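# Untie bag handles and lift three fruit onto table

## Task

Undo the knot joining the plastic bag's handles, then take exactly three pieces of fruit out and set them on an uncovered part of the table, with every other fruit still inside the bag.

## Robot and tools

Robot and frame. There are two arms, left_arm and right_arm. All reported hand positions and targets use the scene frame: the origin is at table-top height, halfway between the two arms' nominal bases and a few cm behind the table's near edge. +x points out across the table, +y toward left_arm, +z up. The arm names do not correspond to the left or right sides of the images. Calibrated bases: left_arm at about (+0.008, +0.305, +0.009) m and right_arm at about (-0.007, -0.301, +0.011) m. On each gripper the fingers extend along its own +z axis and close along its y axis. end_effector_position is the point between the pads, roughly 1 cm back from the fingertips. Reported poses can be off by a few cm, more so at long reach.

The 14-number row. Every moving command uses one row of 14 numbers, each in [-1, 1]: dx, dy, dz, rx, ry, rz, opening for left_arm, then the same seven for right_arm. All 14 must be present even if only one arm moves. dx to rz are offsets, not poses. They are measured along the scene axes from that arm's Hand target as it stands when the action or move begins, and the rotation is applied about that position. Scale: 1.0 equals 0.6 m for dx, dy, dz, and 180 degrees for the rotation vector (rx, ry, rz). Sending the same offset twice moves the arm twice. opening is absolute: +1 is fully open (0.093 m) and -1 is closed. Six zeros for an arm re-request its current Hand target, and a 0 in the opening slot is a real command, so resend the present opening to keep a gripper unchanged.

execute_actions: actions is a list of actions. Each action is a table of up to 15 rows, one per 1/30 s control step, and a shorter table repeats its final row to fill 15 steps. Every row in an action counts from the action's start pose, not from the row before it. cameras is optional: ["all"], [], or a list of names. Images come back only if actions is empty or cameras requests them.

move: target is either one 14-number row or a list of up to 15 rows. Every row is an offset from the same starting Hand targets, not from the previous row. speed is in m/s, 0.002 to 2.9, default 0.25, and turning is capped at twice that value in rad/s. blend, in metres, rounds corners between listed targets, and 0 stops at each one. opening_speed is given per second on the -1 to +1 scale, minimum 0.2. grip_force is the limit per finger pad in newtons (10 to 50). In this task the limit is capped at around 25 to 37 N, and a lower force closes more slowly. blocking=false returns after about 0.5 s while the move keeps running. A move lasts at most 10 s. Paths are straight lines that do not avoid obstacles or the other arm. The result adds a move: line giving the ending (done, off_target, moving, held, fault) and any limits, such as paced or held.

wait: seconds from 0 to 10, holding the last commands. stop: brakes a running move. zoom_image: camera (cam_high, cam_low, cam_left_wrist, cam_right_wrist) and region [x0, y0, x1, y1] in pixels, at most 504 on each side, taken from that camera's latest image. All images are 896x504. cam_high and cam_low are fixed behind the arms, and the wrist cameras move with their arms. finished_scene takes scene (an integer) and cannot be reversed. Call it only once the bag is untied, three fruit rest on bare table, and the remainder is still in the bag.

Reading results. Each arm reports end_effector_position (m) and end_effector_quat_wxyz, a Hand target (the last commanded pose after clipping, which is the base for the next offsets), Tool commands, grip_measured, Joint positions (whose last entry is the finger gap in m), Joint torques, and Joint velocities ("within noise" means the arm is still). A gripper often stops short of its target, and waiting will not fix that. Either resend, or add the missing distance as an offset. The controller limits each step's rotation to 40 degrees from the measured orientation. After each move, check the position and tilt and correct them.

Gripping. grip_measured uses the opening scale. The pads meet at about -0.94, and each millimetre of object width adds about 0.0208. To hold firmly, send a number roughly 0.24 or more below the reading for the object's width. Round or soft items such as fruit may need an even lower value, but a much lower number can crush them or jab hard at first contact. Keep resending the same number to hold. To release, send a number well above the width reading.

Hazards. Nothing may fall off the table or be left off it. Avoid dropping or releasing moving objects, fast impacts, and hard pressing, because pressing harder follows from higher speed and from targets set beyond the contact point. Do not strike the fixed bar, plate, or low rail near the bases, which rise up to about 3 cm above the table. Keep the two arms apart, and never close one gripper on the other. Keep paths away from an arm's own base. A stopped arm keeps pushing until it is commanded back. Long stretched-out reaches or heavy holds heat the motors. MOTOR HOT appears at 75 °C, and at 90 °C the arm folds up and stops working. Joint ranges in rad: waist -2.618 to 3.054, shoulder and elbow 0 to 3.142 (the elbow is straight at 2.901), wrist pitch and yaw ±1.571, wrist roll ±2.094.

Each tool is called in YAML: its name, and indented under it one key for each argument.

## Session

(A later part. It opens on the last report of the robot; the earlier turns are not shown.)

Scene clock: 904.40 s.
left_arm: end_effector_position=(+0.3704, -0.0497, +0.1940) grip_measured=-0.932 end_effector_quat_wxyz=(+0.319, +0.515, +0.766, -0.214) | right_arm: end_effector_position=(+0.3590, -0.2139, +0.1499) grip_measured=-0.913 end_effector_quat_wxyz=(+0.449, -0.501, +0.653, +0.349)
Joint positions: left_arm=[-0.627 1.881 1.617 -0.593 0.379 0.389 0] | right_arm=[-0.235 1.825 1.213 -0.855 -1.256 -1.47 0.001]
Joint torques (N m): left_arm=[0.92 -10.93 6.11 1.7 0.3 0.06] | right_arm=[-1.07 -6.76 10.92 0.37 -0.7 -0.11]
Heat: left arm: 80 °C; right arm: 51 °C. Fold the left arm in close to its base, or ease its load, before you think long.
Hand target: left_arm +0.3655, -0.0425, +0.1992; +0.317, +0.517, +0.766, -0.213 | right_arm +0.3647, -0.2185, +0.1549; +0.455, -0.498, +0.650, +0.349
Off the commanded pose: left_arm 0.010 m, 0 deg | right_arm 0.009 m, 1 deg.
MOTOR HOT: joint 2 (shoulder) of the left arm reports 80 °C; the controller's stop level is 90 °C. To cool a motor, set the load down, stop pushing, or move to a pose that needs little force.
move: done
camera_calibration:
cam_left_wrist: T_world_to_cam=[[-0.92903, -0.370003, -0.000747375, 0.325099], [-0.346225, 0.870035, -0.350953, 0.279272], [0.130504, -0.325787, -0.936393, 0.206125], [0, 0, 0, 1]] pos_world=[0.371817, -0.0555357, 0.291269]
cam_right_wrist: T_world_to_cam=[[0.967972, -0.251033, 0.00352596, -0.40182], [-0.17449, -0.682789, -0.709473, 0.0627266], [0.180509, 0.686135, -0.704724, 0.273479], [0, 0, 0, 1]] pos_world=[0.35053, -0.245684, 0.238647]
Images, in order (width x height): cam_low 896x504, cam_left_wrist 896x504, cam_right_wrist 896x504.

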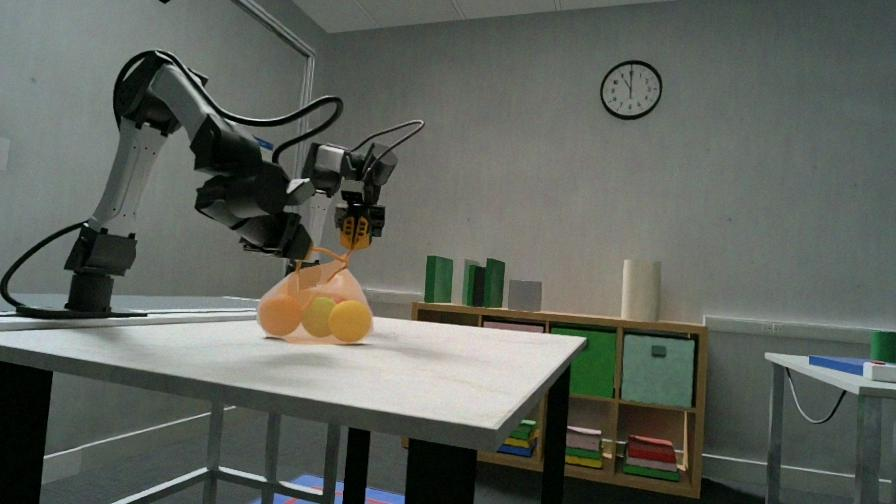

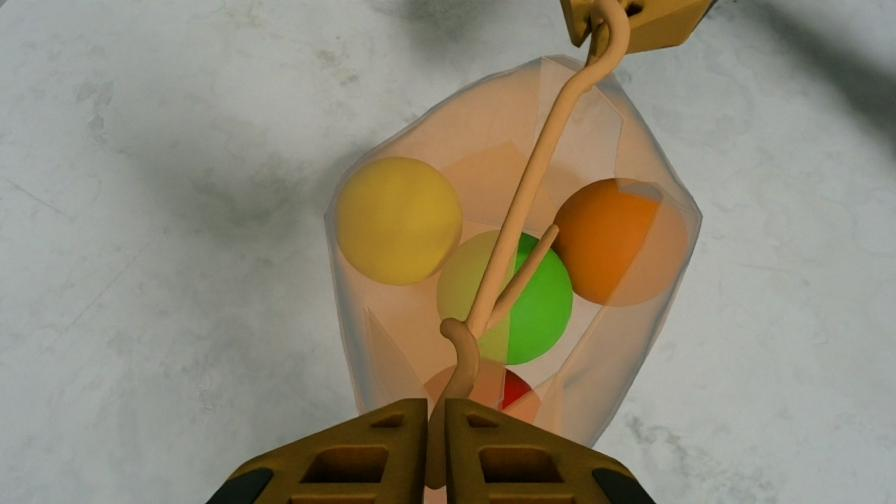

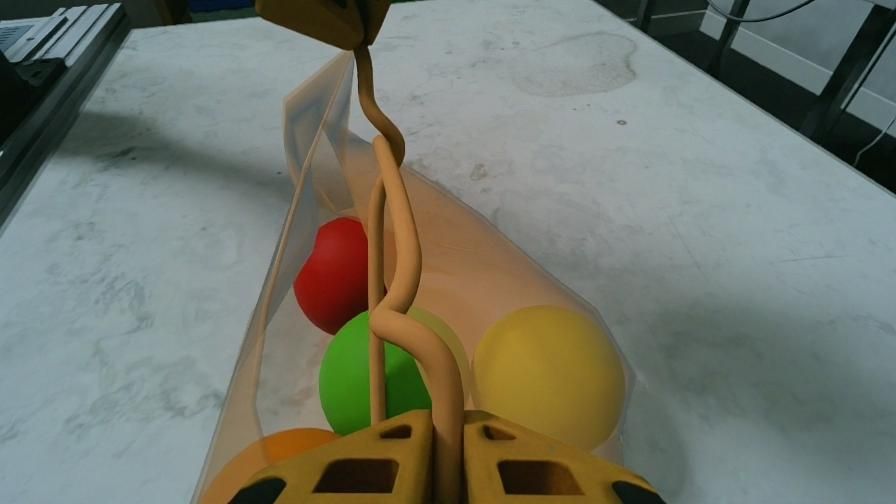

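move:
  target: [-0.08,0.07,-0.03,0,0,0,-1,-0.0,-0.07,0.01,0,0,0,-1]
  speed: 0.08
  cameras: ["cam_left_wrist","cam_right_wrist"]

Scene clock: 912.87 s.
left_arm: end_effector_position=(+0.3193, -0.0049, +0.1769) grip_measured=-0.932 end_effector_quat_wxyz=(+0.311, +0.516, +0.769, -0.213) | right_arm: end_effector_position=(+0.3603, -0.2547, +0.1587) grip_measured=-0.913 end_effector_quat_wxyz=(+0.453, -0.500, +0.649, +0.352)
Joint positions: left_arm=[-0.613 1.639 1.271 -0.51 0.388 0.402 0] | right_arm=[-0.353 1.966 1.416 -1.291 -1.258 -1.865 0.001]
Joint torques (N m): left_arm=[0.99 -8.75 5.96 1.89 0.32 0.06] | right_arm=[-1.13 -7.53 10.28 -0.3 -0.57 -0.1]
Heat: left arm: 81 °C; right arm: 53 °C. Fold the left arm in close to its base, or ease its load, before you think long.
Hand target: left_arm +0.3175, -0.0004, +0.1811; +0.317, +0.517, +0.766, -0.213 | right_arm +0.3648, -0.2605, +0.1609; +0.455, -0.498, +0.650, +0.349
Off the commanded pose: left_arm 0.006 m, 1 deg | right_arm 0.008 m, 0 deg.
MOTOR HOT: still on. Joint 2 (shoulder) of the left arm reports 81 °C.
move: done
camera_calibration:
cam_left_wrist: T_world_to_cam=[[-0.929161, -0.369594, 0.00771046, 0.292685], [-0.350384, 0.873835, -0.33711, 0.215483], [0.117856, -0.315931, -0.941434, 0.216369], [0, 0, 0, 1]] pos_world=[0.321953, -0.0117639, 0.274082]
cam_right_wrist: T_world_to_cam=[[0.968406, -0.249332, 0.00485066, -0.413329], [-0.170166, -0.674896, -0.718025, 0.0431263], [0.1823, 0.694514, -0.696001, 0.307578], [0, 0, 0, 1]] pos_world=[0.351537, -0.287568, 0.247045]
Images, in order (width x height): cam_left_wrist 896x504, cam_right_wrist 896x504.

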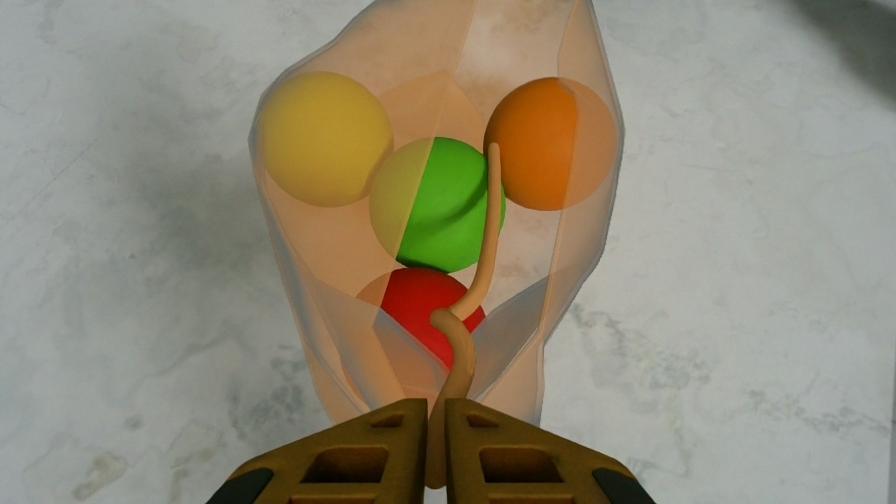

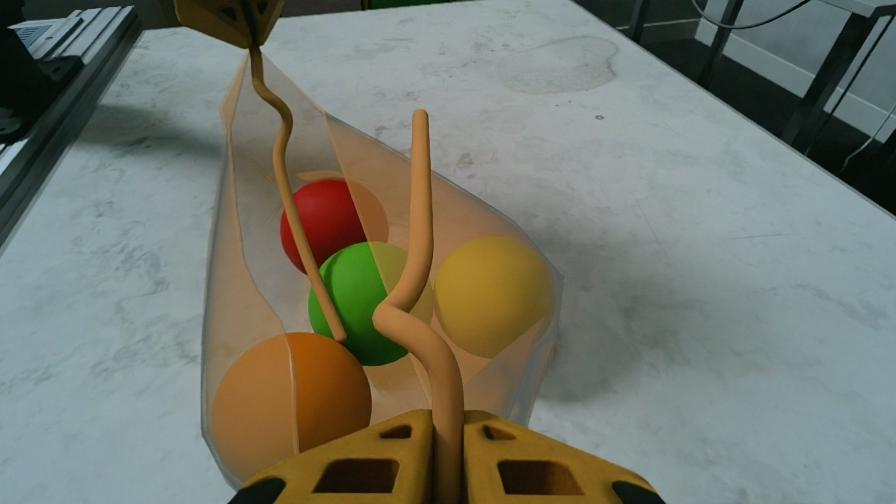

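move:
  target: [-0.01,-0.03,-0.17,0,0,0,-1,0,0,0,0,0,0,-1]
  speed: 0.12
  cameras: ["cam_left_wrist","cam_right_wrist"]

Scene clock: 937.30 s.
left_arm: end_effector_position=(+0.3141, -0.0230, +0.0956) grip_measured=-0.932 end_effector_quat_wxyz=(+0.334, +0.521, +0.754, -0.222) | right_arm: end_effector_position=(+0.3600, -0.2546, +0.1588) grip_measured=-0.913 end_effector_quat_wxyz=(+0.453, -0.500, +0.649, +0.352)
Joint positions: left_arm=[-0.66 1.738 1.003 -0.076 0.376 0.374 0] | right_arm=[-0.353 1.966 1.416 -1.293 -1.258 -1.867 0.001]
Joint torques (N m): left_arm=[0.02 -5.71 5.44 1.87 0.04 -0.13] | right_arm=[-1.07 -7.42 10.35 -0.31 -0.57 -0.08]
Heat: left arm: 75 °C; right arm: 56 °C. Fold the left arm in close to its base, or ease its load, before you think long.
Hand target: left_arm +0.3115, -0.0185, +0.0791; +0.317, +0.517, +0.766, -0.213 | right_arm +0.3648, -0.2605, +0.1609; +0.455, -0.498, +0.650, +0.349
Off the commanded pose: left_arm 0.017 m, 3 deg | right_arm 0.008 m, 0 deg.
MOTOR HOT: still on. Joint 2 (shoulder) of the left arm reports 75 °C.
move: off_target (left_arm)
camera_calibration:
cam_left_wrist: T_world_to_cam=[[-0.936061, -0.351543, -0.0143668, 0.286515], [-0.319185, 0.865661, -0.385683, 0.196777], [0.148021, -0.356438, -0.922519, 0.122512], [0, 0, 0, 1]] pos_world=[0.31287, -0.0259521, 0.19303]
cam_right_wrist: T_world_to_cam=[[0.968569, -0.2487, 0.00472149, -0.412954], [-0.169769, -0.674804, -0.718205, 0.043163], [0.181804, 0.694829, -0.695816, 0.307834], [0, 0, 0, 1]] pos_world=[0.351337, -0.287467, 0.247145]
Images, in order (width x height): cam_left_wrist 896x504, cam_right_wrist 896x504.

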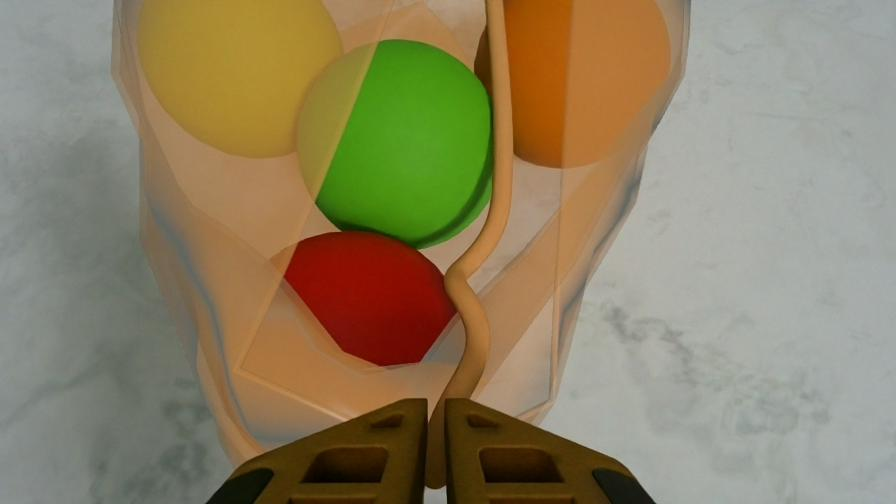

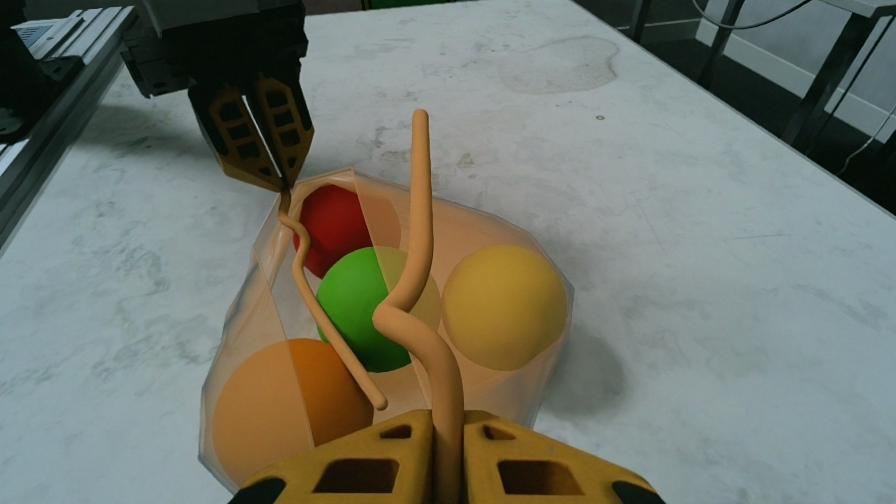

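move:
  target: [0,0,0,0,0,0,-1,-0.01,0.01,-0.11,0,0,0,-1]
  speed: 0.12
  cameras: ["cam_left_wrist","cam_right_wrist","cam_low"]

Scene clock: 951.40 s.
left_arm: end_effector_position=(+0.3144, -0.0231, +0.0958) grip_measured=-0.932 end_effector_quat_wxyz=(+0.335, +0.521, +0.753, -0.221) | right_arm: end_effector_position=(+0.3599, -0.2560, +0.0990) grip_measured=-0.913 end_effector_quat_wxyz=(+0.455, -0.502, +0.649, +0.346)
Joint positions: left_arm=[-0.66 1.738 1.003 -0.075 0.375 0.374 0] | right_arm=[-0.348 2.04 1.274 -1.027 -1.258 -1.828 0.001]
Joint torques (N m): left_arm=[0.08 -5.6 5.45 1.94 0.06 -0.12] | right_arm=[0.01 -8.47 5.38 0.2 -0.6 0.15]
Heat: left arm: 69 °C; right arm: 57 °C.
Hand target: left_arm +0.3115, -0.0185, +0.0791; +0.317, +0.517, +0.766, -0.213 | right_arm +0.3587, -0.2545, +0.0948; +0.455, -0.498, +0.650, +0.349
Off the commanded pose: left_arm 0.018 m, 3 deg | right_arm 0.005 m, 1 deg.
MOTOR HOT: cleared for the motors of the left arm.
move: off_target (left_arm)
camera_calibration:
cam_left_wrist: T_world_to_cam=[[-0.93579, -0.352204, -0.0158247, 0.28675], [-0.319146, 0.86532, -0.386481, 0.197065], [0.149813, -0.356614, -0.922162, 0.12192], [0, 0, 0, 1]] pos_world=[0.312965, -0.0260515, 0.193129]
cam_right_wrist: T_world_to_cam=[[0.966965, -0.254347, 0.0168975, -0.414954], [-0.166069, -0.678869, -0.715233, -0.00336201], [0.193389, 0.6888, -0.698682, 0.261837], [0, 0, 0, 1]] pos_world=[0.350052, -0.288178, 0.187548]
Images, in order (width x height): cam_low 896x504, cam_left_wrist 896x504, cam_right_wrist 896x504.

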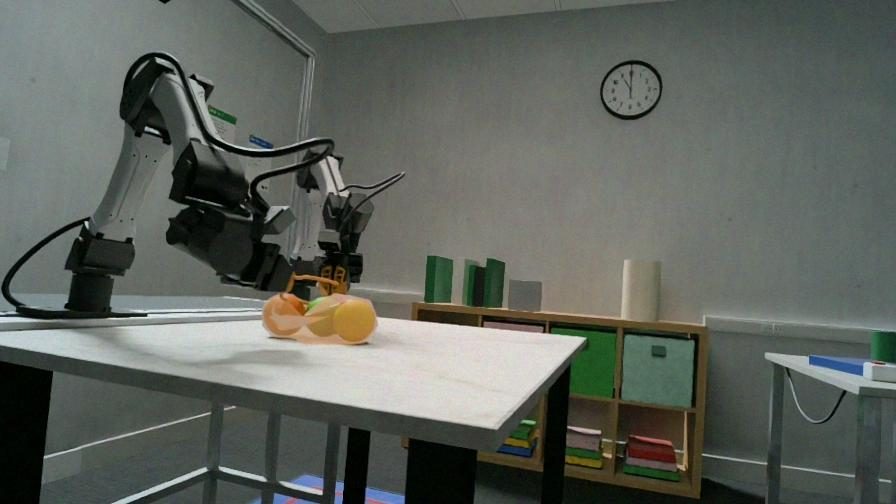

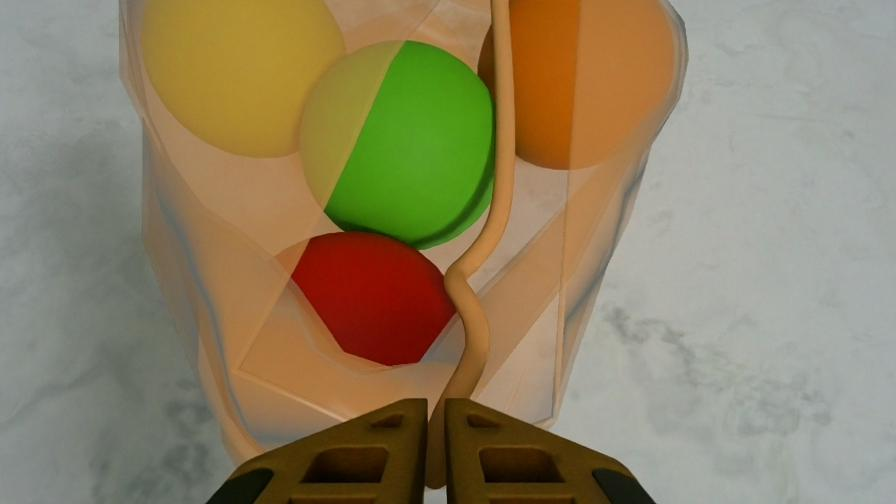

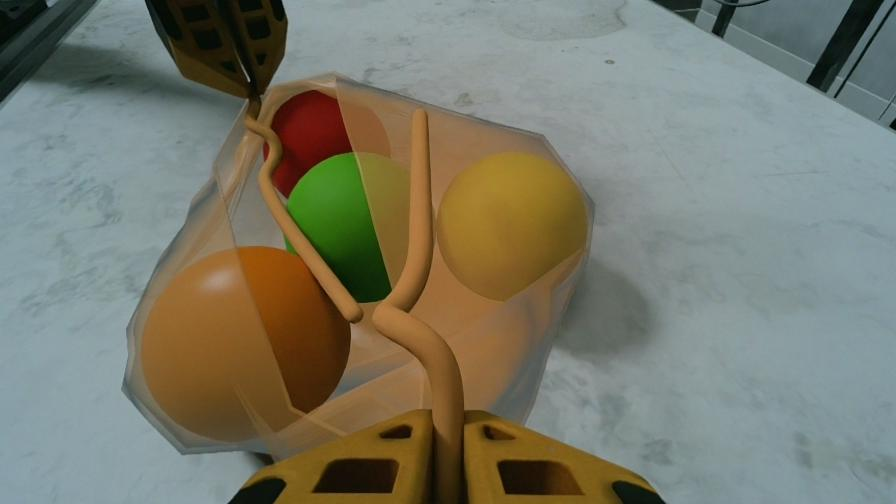

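move:
  target: [0,0,0,0,0,0,-1,0.0,0.01,-0.07,0,0,0,-1]
  speed: 0.1
  cameras: ["cam_left_wrist","cam_right_wrist"]

Scene clock: 966.23 s.
left_arm: end_effector_position=(+0.3144, -0.0231, +0.0958) grip_measured=-0.932 end_effector_quat_wxyz=(+0.335, +0.521, +0.753, -0.221) | right_arm: end_effector_position=(+0.3604, -0.2504, +0.0567) grip_measured=-0.913 end_effector_quat_wxyz=(+0.454, -0.503, +0.650, +0.344)
Joint positions: left_arm=[-0.66 1.738 1.003 -0.075 0.375 0.374 0] | right_arm=[-0.325 2.109 1.189 -0.803 -1.258 -1.755 0.001]
Joint torques (N m): left_arm=[-0.01 -5.65 5.42 1.93 0.06 -0.13] | right_arm=[0.08 -8.54 4.96 0.32 -0.65 0.08]
Heat: left arm: 65 °C; right arm: 53 °C.
Hand target: left_arm +0.3114, -0.0185, +0.0791; +0.317, +0.517, +0.766, -0.213 | right_arm +0.3588, -0.2485, +0.0528; +0.455, -0.498, +0.650, +0.349
Off the commanded pose: left_arm 0.018 m, 3 deg | right_arm 0.005 m, 1 deg.
move: off_target (left_arm)
camera_calibration:
cam_left_wrist: T_world_to_cam=[[-0.93579, -0.352204, -0.0158247, 0.28675], [-0.319146, 0.86532, -0.386481, 0.197065], [0.149813, -0.356614, -0.922162, 0.12192], [0, 0, 0, 1]] pos_world=[0.312965, -0.0260515, 0.193129]
cam_right_wrist: T_world_to_cam=[[0.967197, -0.253349, 0.0185702, -0.413244], [-0.165051, -0.682309, -0.712188, -0.0311622], [0.193103, 0.685761, -0.701743, 0.227816], [0, 0, 0, 1]] pos_world=[0.350553, -0.282185, 0.145349]
Images, in order (width x height): cam_left_wrist 896x504, cam_right_wrist 896x504.

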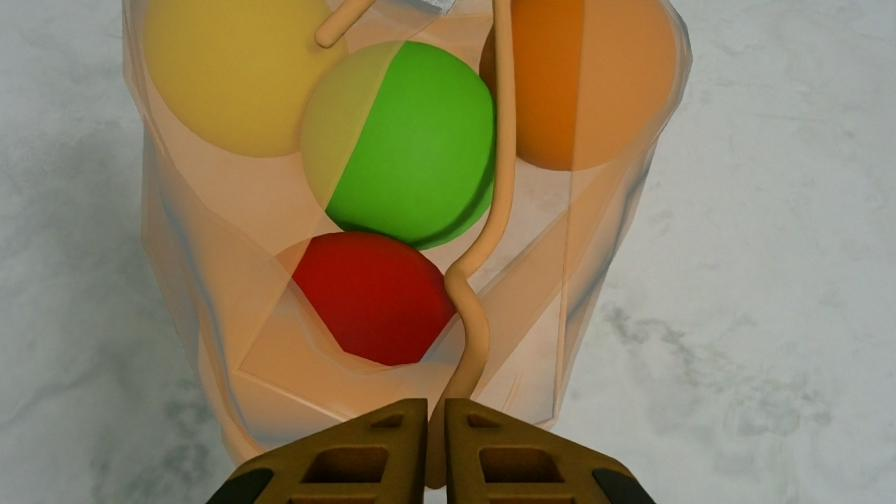

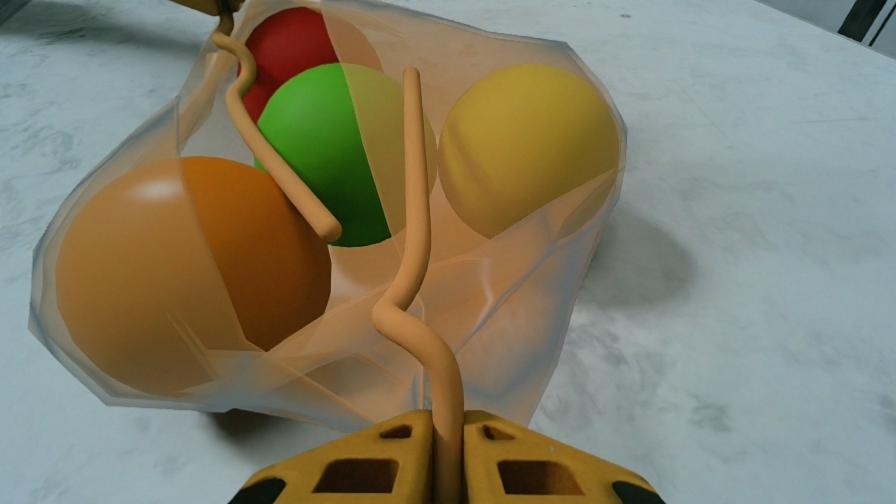

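move:
  target:
    - [0,0,0,0,0,0,-1,0,0,0,0,0,0,-0.5]
    - [0,0,0,0,0,0,-1,-0.03,-0.12,0.1,0,0,0,-0.5]
  speed: 0.1
  opening_speed: 0.6
  cameras: ["cam_left_wrist","cam_right_wrist","cam_low"]

Scene clock: 978.27 s.
left_arm: end_effector_position=(+0.3144, -0.0231, +0.0958) grip_measured=-0.932 end_effector_quat_wxyz=(+0.335, +0.521, +0.753, -0.221) | right_arm: end_effector_position=(+0.3385, -0.3149, +0.1017) grip_measured=-0.502 end_effector_quat_wxyz=(+0.444, -0.472, +0.682, +0.339)
Joint positions: left_arm=[-0.66 1.738 1.003 -0.075 0.375 0.374 0] | right_arm=[-0.531 2.109 1.363 -1.356 -1.18 -2.102 0.021]
Joint torques (N m): left_arm=[0.05 -5.7 5.42 1.93 0.05 -0.11] | right_arm=[-0.85 -11.47 8.87 -0.8 -0.36 -0.1]
Heat: left arm: 63 °C; right arm: 52 °C.
Hand target: left_arm +0.3114, -0.0185, +0.0791; +0.317, +0.517, +0.766, -0.213 | right_arm +0.3408, -0.3204, +0.1128; +0.455, -0.498, +0.650, +0.349
Off the commanded pose: left_arm 0.018 m, 3 deg | right_arm 0.013 m, 5 deg.
joint sent to its limit (right arm) — joint 6 (wrist roll), lower limit. The joint targets are off in orientation, not in position.
move: off_target (left_arm, right_arm)
camera_calibration:
cam_left_wrist: T_world_to_cam=[[-0.93579, -0.352204, -0.0158247, 0.28675], [-0.319146, 0.86532, -0.386481, 0.197065], [0.149813, -0.356614, -0.922162, 0.12192], [0, 0, 0, 1]] pos_world=[0.312965, -0.0260515, 0.193129]
cam_right_wrist: T_world_to_cam=[[0.946707, -0.320253, -0.0344159, -0.418049], [-0.253504, -0.674918, -0.69298, -0.0164254], [0.198701, 0.664774, -0.720135, 0.301214], [0, 0, 0, 1]] pos_world=[0.331754, -0.345207, 0.191145]
Images, in order (width x height): cam_low 896x504, cam_left_wrist 896x504, cam_right_wrist 896x504.

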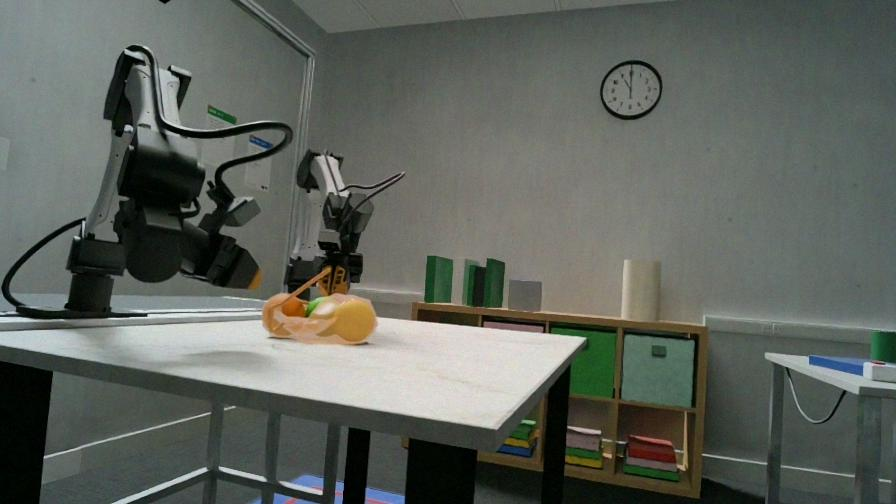

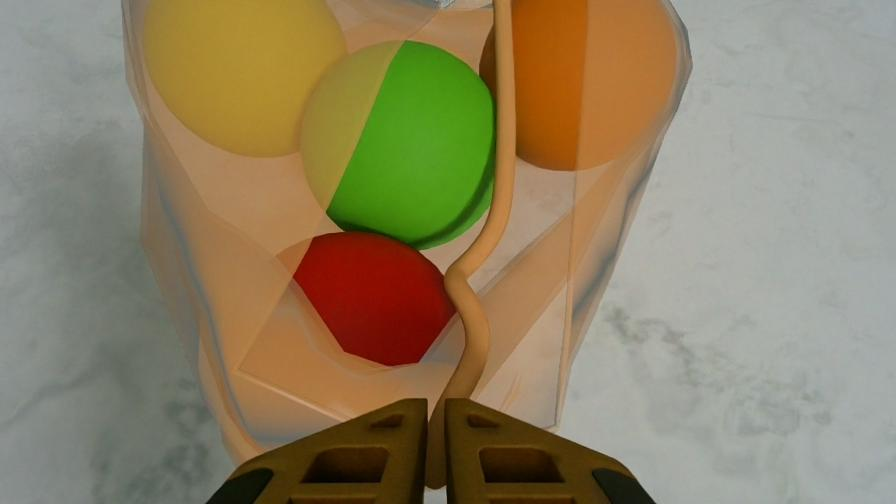

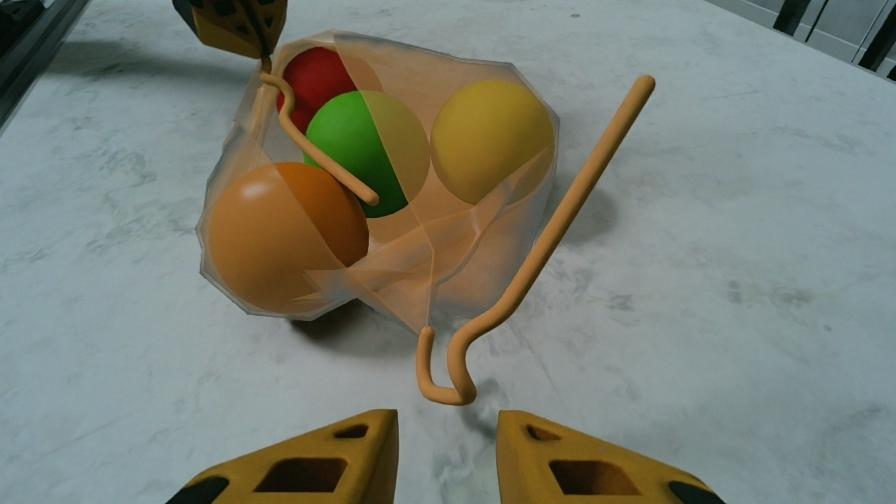

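move:
  target: [0,0.07,-0.03,0,0,0,-1,0,0,0,0,0,0,-0.5]
  speed: 0.08
  cameras: ["cam_left_wrist","cam_right_wrist"]

Scene clock: 1030.90 s.
left_arm: end_effector_position=(+0.3135, +0.0213, +0.0579) grip_measured=-0.932 end_effector_quat_wxyz=(+0.313, +0.514, +0.770, -0.212) | right_arm: end_effector_position=(+0.3384, -0.3149, +0.1017) grip_measured=-0.502 end_effector_quat_wxyz=(+0.444, -0.472, +0.682, +0.340)
Joint positions: left_arm=[-0.563 1.738 0.871 -0.023 0.417 0.441 0] | right_arm=[-0.531 2.109 1.363 -1.357 -1.179 -2.102 0.021]
Joint torques (N m): left_arm=[0.83 -8.23 5.29 1.84 0.35 0.06] | right_arm=[-0.91 -11.43 8.84 -0.83 -0.37 -0.09]
Heat: left arm: 58 °C; right arm: 52 °C.
Hand target: left_arm +0.3115, +0.0236, +0.0612; +0.317, +0.517, +0.766, -0.213 | right_arm +0.3407, -0.3204, +0.1128; +0.455, -0.498, +0.650, +0.349
Off the commanded pose: left_arm 0.004 m, 1 deg | right_arm 0.013 m, 5 deg.
joint sent to its limit (right arm) — joint 6 (wrist roll), lower limit. The joint targets are off in orientation, not in position.
move: off_target (right_arm)
camera_calibration:
cam_left_wrist: T_world_to_cam=[[-0.927635, -0.373451, 0.00531703, 0.297682], [-0.352938, 0.871845, -0.339589, 0.151494], [0.122184, -0.316891, -0.940559, 0.111866], [0, 0, 0, 1]] pos_world=[0.31594, 0.0145397, 0.15508]
cam_right_wrist: T_world_to_cam=[[0.946765, -0.319938, -0.035719, -0.417617], [-0.254218, -0.674952, -0.692686, -0.016352], [0.197508, 0.664891, -0.720354, 0.301641], [0, 0, 0, 1]] pos_world=[0.331652, -0.345207, 0.191045]
Images, in order (width x height): cam_left_wrist 896x504, cam_right_wrist 896x504.

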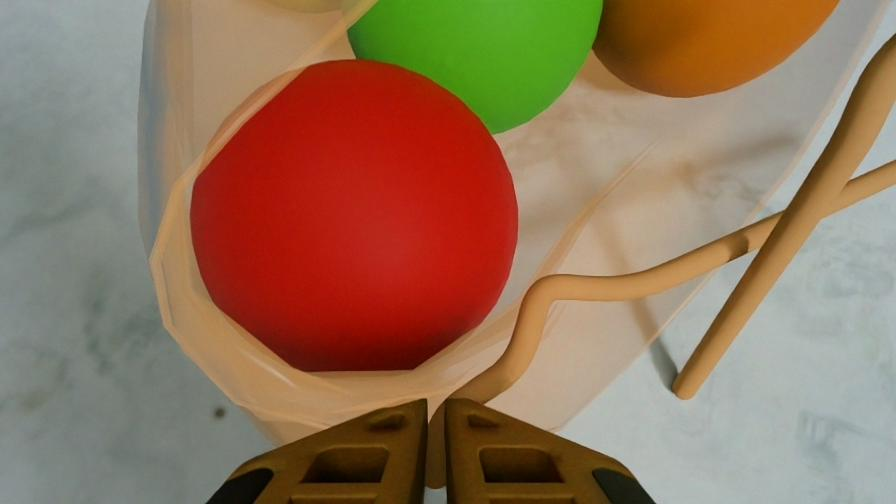

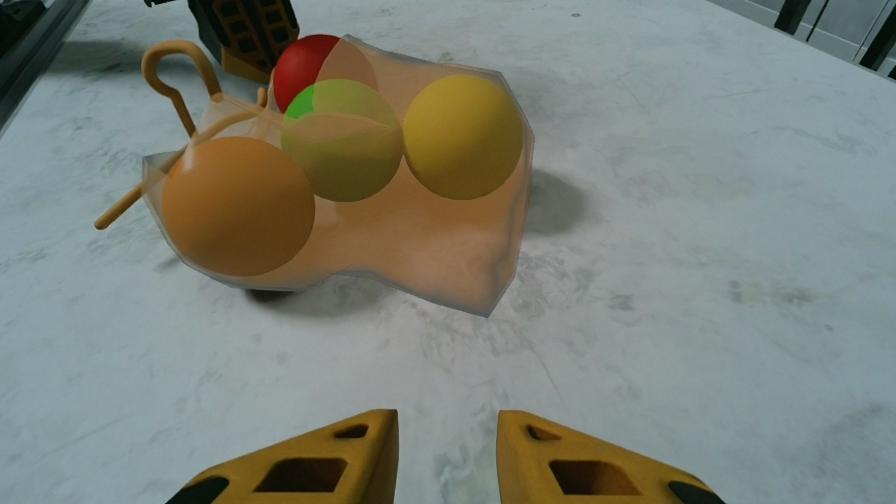

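move:
  target:
    - [0,0,0,0,0,0,-1,-0.08,0.0,0.17,-0.08,0.1,-0.2,-0.5]
    - [0,0,0,0,0,0,-1,-0.0845,0.25,0.1787,-0.163,0.2125,-0.3933,0.8]
  speed: 0.2
  blend: [0.03,0]
  cameras: ["cam_left_wrist","cam_right_wrist"]

Scene clock: 1060.43 s.
left_arm: end_effector_position=(+0.3135, +0.0213, +0.0579) grip_measured=-0.932 end_effector_quat_wxyz=(+0.313, +0.514, +0.770, -0.212) | right_arm: end_effector_position=(+0.2881, -0.1712, +0.2117) grip_measured=+0.798 end_effector_quat_wxyz=(+0.211, -0.003, +0.977, +0.004)
Joint positions: left_arm=[-0.563 1.738 0.871 -0.023 0.417 0.441 0] | right_arm=[0.473 1.373 1.374 -1.144 0.16 0.45 0.084]
Joint torques (N m): left_arm=[0.66 -8.27 5.29 1.85 0.33 0.06] | right_arm=[0.44 -4.11 12.34 1.15 0.31 0.07]
Heat: left arm: 59 °C; right arm: 52 °C.
Hand target: left_arm +0.3115, +0.0236, +0.0612; +0.317, +0.517, +0.766, -0.213 | right_arm +0.2900, -0.1704, +0.2199; +0.216, +0.000, +0.976, +0.000
Off the commanded pose: left_arm 0.004 m, 1 deg | right_arm 0.009 m, 1 deg.
move: done
camera_calibration:
cam_left_wrist: T_world_to_cam=[[-0.927745, -0.373181, 0.00507699, 0.297657], [-0.352617, 0.872004, -0.339515, 0.151344], [0.122273, -0.316773, -0.940587, 0.111853], [0, 0, 0, 1]] pos_world=[0.31584, 0.0145393, 0.15508]
cam_right_wrist: T_world_to_cam=[[0.0159209, -0.99987, -0.0025561, -0.175413], [-0.99986, -0.0159075, -0.00521604, 0.326261], [0.0051747, 0.00263878, -0.999983, 0.296624], [0, 0, 0, 1]] pos_world=[0.327473, -0.170983, 0.297873]
Images, in order (width x height): cam_left_wrist 896x504, cam_right_wrist 896x504.

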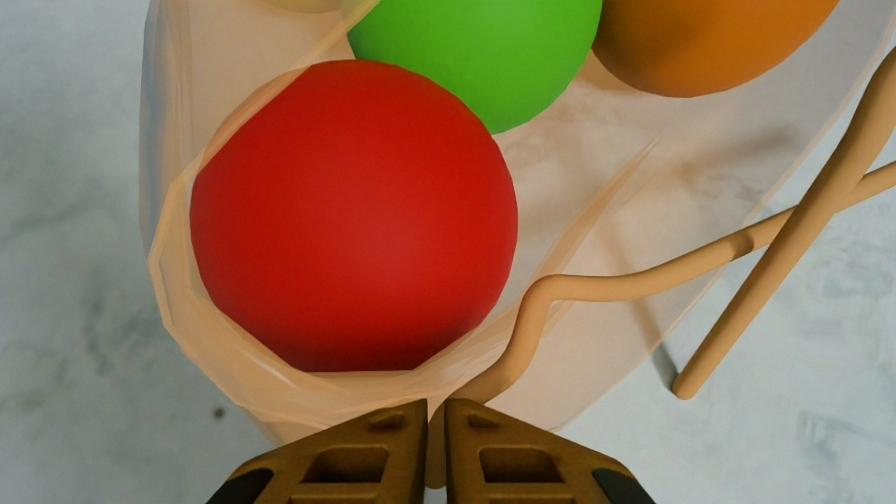

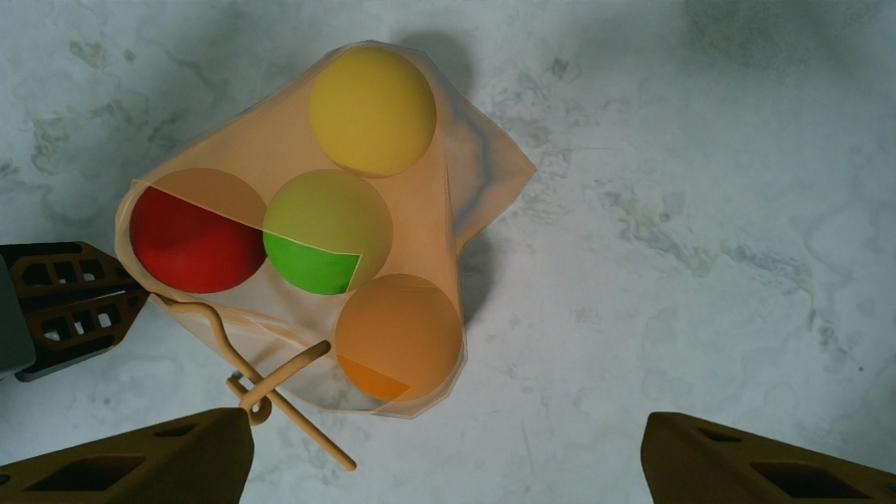

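zoom_image:
  camera: "cam_right_wrist"
  region: [80, 150, 500, 490]

Scaled by 1.200 from the camera's 896x504 image, which has a finer 1280x720 frame.

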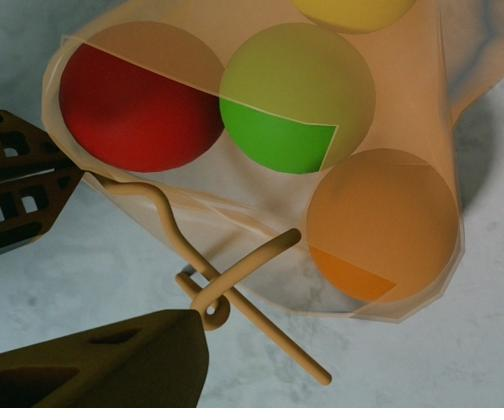

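zoom_image:
  camera: "cam_right_wrist"
  region: [140, 270, 370, 480]

zoom_image:
  camera: "cam_left_wrist"
  region: [400, 0, 896, 440]

Scaled by 2.191 from the camera's 896x504 image, which has a finer 1280x720 frame.

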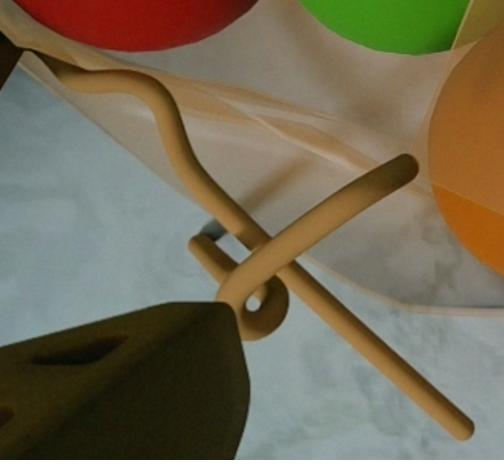

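Scaled by 1.016 from the camera's 896x504 image, which has a finer 1280x720 frame.

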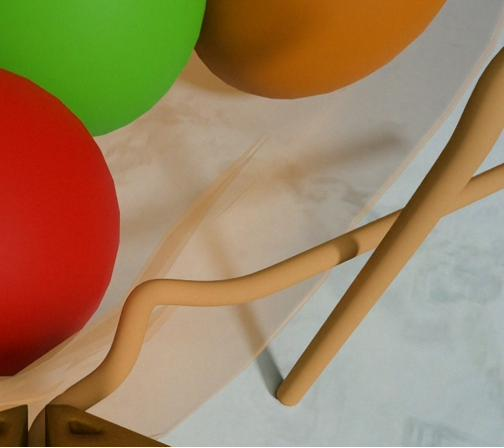

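move:
  target: [0,0,0,0,0,0,-1,-0.0117,0.0957,-0.0667,0.0126,0.0258,-0.2886,-0.4]
  speed: 0.15
  cameras: ["cam_left_wrist","cam_right_wrist"]

Scene clock: 1217.63 s.
left_arm: end_effector_position=(+0.3135, +0.0213, +0.0579) grip_measured=-0.932 end_effector_quat_wxyz=(+0.313, +0.514, +0.770, -0.212) | right_arm: end_effector_position=(+0.2832, -0.1150, +0.1754) grip_measured=-0.398 end_effector_quat_wxyz=(+0.156, +0.431, +0.886, -0.073)
Joint positions: left_arm=[-0.563 1.738 0.871 -0.023 0.417 0.441 0] | right_arm=[0.714 1.785 1.71 -1.463 0.33 1.63 0.026]
Joint torques (N m): left_arm=[0.72 -8.23 5.33 1.84 0.34 0.07] | right_arm=[0.29 -6.79 11.23 0.13 0.29 0.1]
Heat: left arm: 59 °C; right arm: 61 °C.
Hand target: left_arm +0.3115, +0.0236, +0.0612; +0.317, +0.517, +0.766, -0.213 | right_arm +0.2830, -0.1131, +0.1799; +0.156, +0.432, +0.885, -0.076
Off the commanded pose: left_arm 0.004 m, 1 deg | right_arm 0.005 m, 0 deg.
move: done
camera_calibration:
cam_left_wrist: T_world_to_cam=[[-0.927745, -0.373181, 0.00507699, 0.297657], [-0.352617, 0.872004, -0.339515, 0.151344], [0.122273, -0.316773, -0.940587, 0.111853], [0, 0, 0, 1]] pos_world=[0.31584, 0.0145393, 0.15508]
cam_right_wrist: T_world_to_cam=[[-0.780539, -0.625105, -0.00136302, 0.149307], [-0.62346, 0.778323, 0.0742405, 0.292828], [-0.0453473, 0.0587974, -0.997239, 0.280376], [0, 0, 0, 1]] pos_world=[0.31182, -0.151068, 0.258065]
Images, in order (width x height): cam_left_wrist 896x504, cam_right_wrist 896x504.

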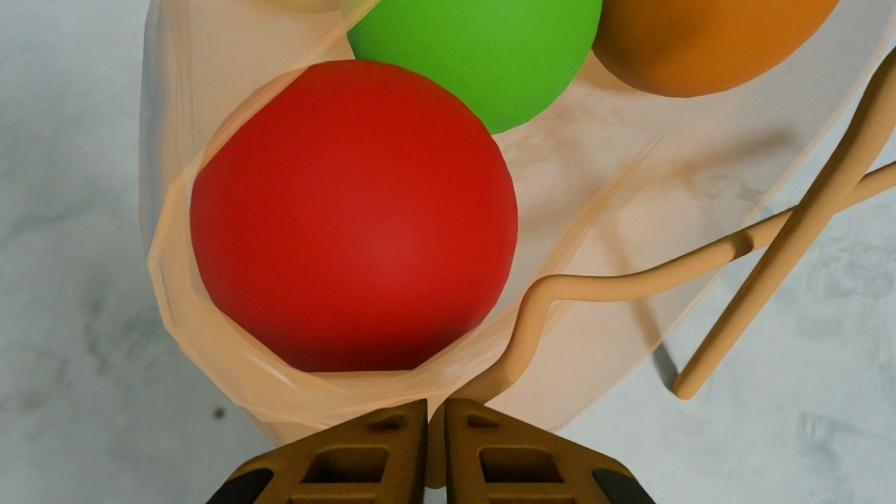

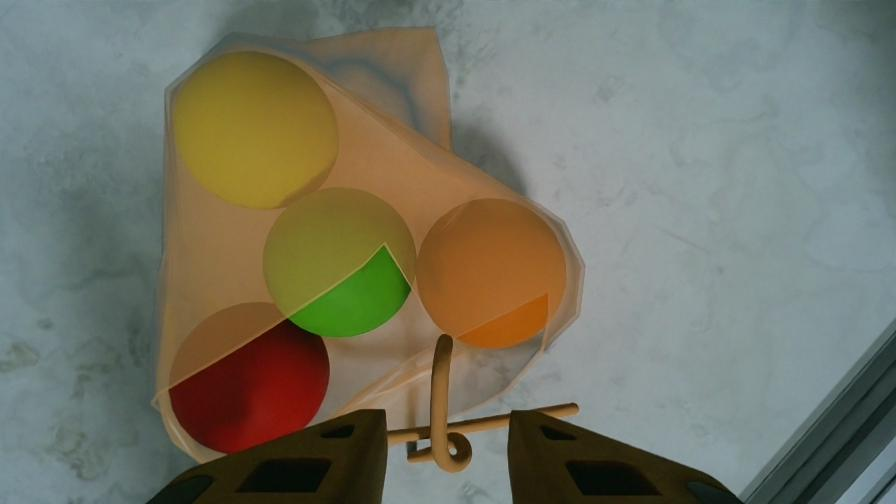

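move:
  target: [0,0,0,0,0,0,-1,-0.015,0.026,-0.125,0,0,0,-0.45]
  speed: 0.12
  cameras: ["cam_right_wrist"]

Scene clock: 1234.47 s.
left_arm: end_effector_position=(+0.3135, +0.0213, +0.0579) grip_measured=-0.932 end_effector_quat_wxyz=(+0.313, +0.514, +0.770, -0.212) | right_arm: end_effector_position=(+0.2753, -0.0979, +0.1102) grip_measured=-0.448 end_effector_quat_wxyz=(+0.155, +0.431, +0.886, -0.072)
Joint positions: left_arm=[-0.563 1.738 0.871 -0.023 0.417 0.441 0] | right_arm=[0.77 1.814 1.489 -1.231 0.33 1.69 0.024]
Joint torques (N m): left_arm=[0.65 -8.21 5.27 1.85 0.34 0.06] | right_arm=[0.23 -7.43 6.76 0.47 0.32 0.13]
Heat: left arm: 59 °C; right arm: 61 °C.
Hand target: left_arm +0.3115, +0.0236, +0.0612; +0.317, +0.517, +0.766, -0.213 | right_arm +0.2741, -0.0974, +0.1050; +0.156, +0.432, +0.885, -0.076
Off the commanded pose: left_arm 0.004 m, 1 deg | right_arm 0.005 m, 0 deg.
move: done
camera_calibration:
cam_right_wrist: T_world_to_cam=[[-0.780898, -0.624651, -0.00315188, 0.153992], [-0.623047, 0.778511, 0.0757237, 0.279217], [-0.0448471, 0.0610963, -0.997124, 0.214141], [0, 0, 0, 1]] pos_world=[0.303821, -0.134265, 0.192867]
Images, in order (width x height): cam_right_wrist 896x504.

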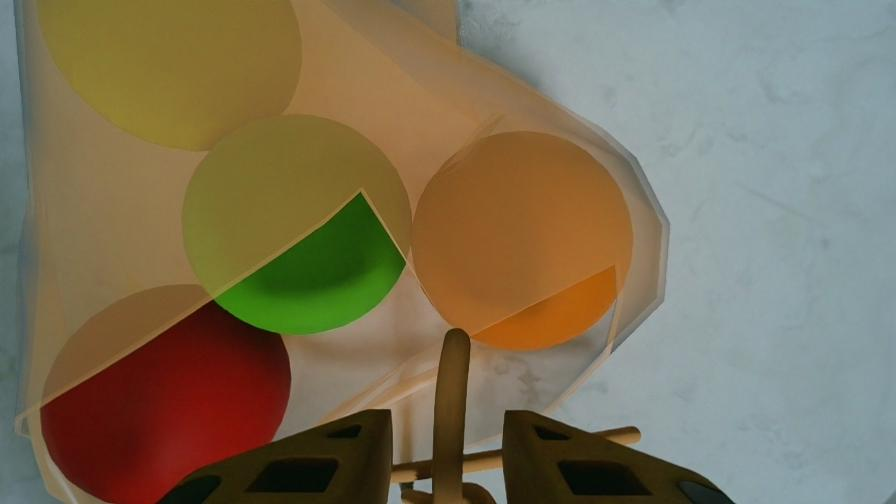

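move:
  target:
    - [0,0,0,0,0,0,-1,-0.002,0.003,-0.025,0,0,0,-0.45]
    - [0,0,0,0,0,0,-1,-0.002,0.003,-0.025,0,0,0,-1]
  speed: 0.08
  opening_speed: 0.6
  cameras: ["cam_right_wrist"]

Scene clock: 1246.23 s.
left_arm: end_effector_position=(+0.3135, +0.0213, +0.0579) grip_measured=-0.932 end_effector_quat_wxyz=(+0.313, +0.514, +0.770, -0.212) | right_arm: end_effector_position=(+0.2749, -0.0957, +0.0966) grip_measured=-0.909 end_effector_quat_wxyz=(+0.156, +0.432, +0.886, -0.070)
Joint positions: left_arm=[-0.563 1.738 0.871 -0.023 0.417 0.441 0] | right_arm=[0.776 1.823 1.447 -1.177 0.33 1.697 0.002]
Joint torques (N m): left_arm=[0.69 -8.24 5.27 1.85 0.34 0.07] | right_arm=[0.27 -7.2 6.53 0.54 0.35 0.08]
Heat: left arm: 59 °C; right arm: 60 °C.
Hand target: left_arm +0.3115, +0.0236, +0.0612; +0.317, +0.517, +0.766, -0.213 | right_arm +0.2729, -0.0956, +0.0900; +0.156, +0.432, +0.885, -0.076
Off the commanded pose: left_arm 0.004 m, 1 deg | right_arm 0.007 m, 1 deg.
move: done
camera_calibration:
cam_right_wrist: T_world_to_cam=[[-0.781273, -0.624131, -0.00852237, 0.155661], [-0.622838, 0.778611, 0.0764001, 0.278105], [-0.0410481, 0.0649974, -0.997041, 0.199678], [0, 0, 0, 1]] pos_world=[0.303025, -0.132361, 0.179167]
Images, in order (width x height): cam_right_wrist 896x504.

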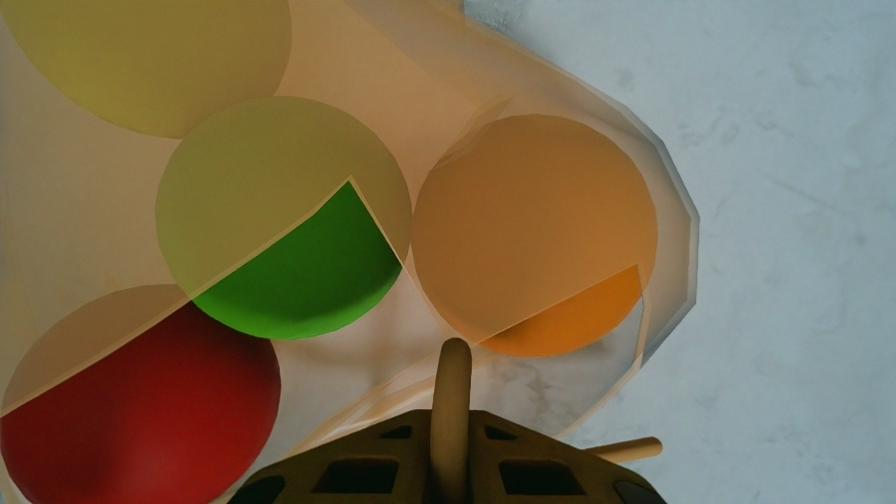

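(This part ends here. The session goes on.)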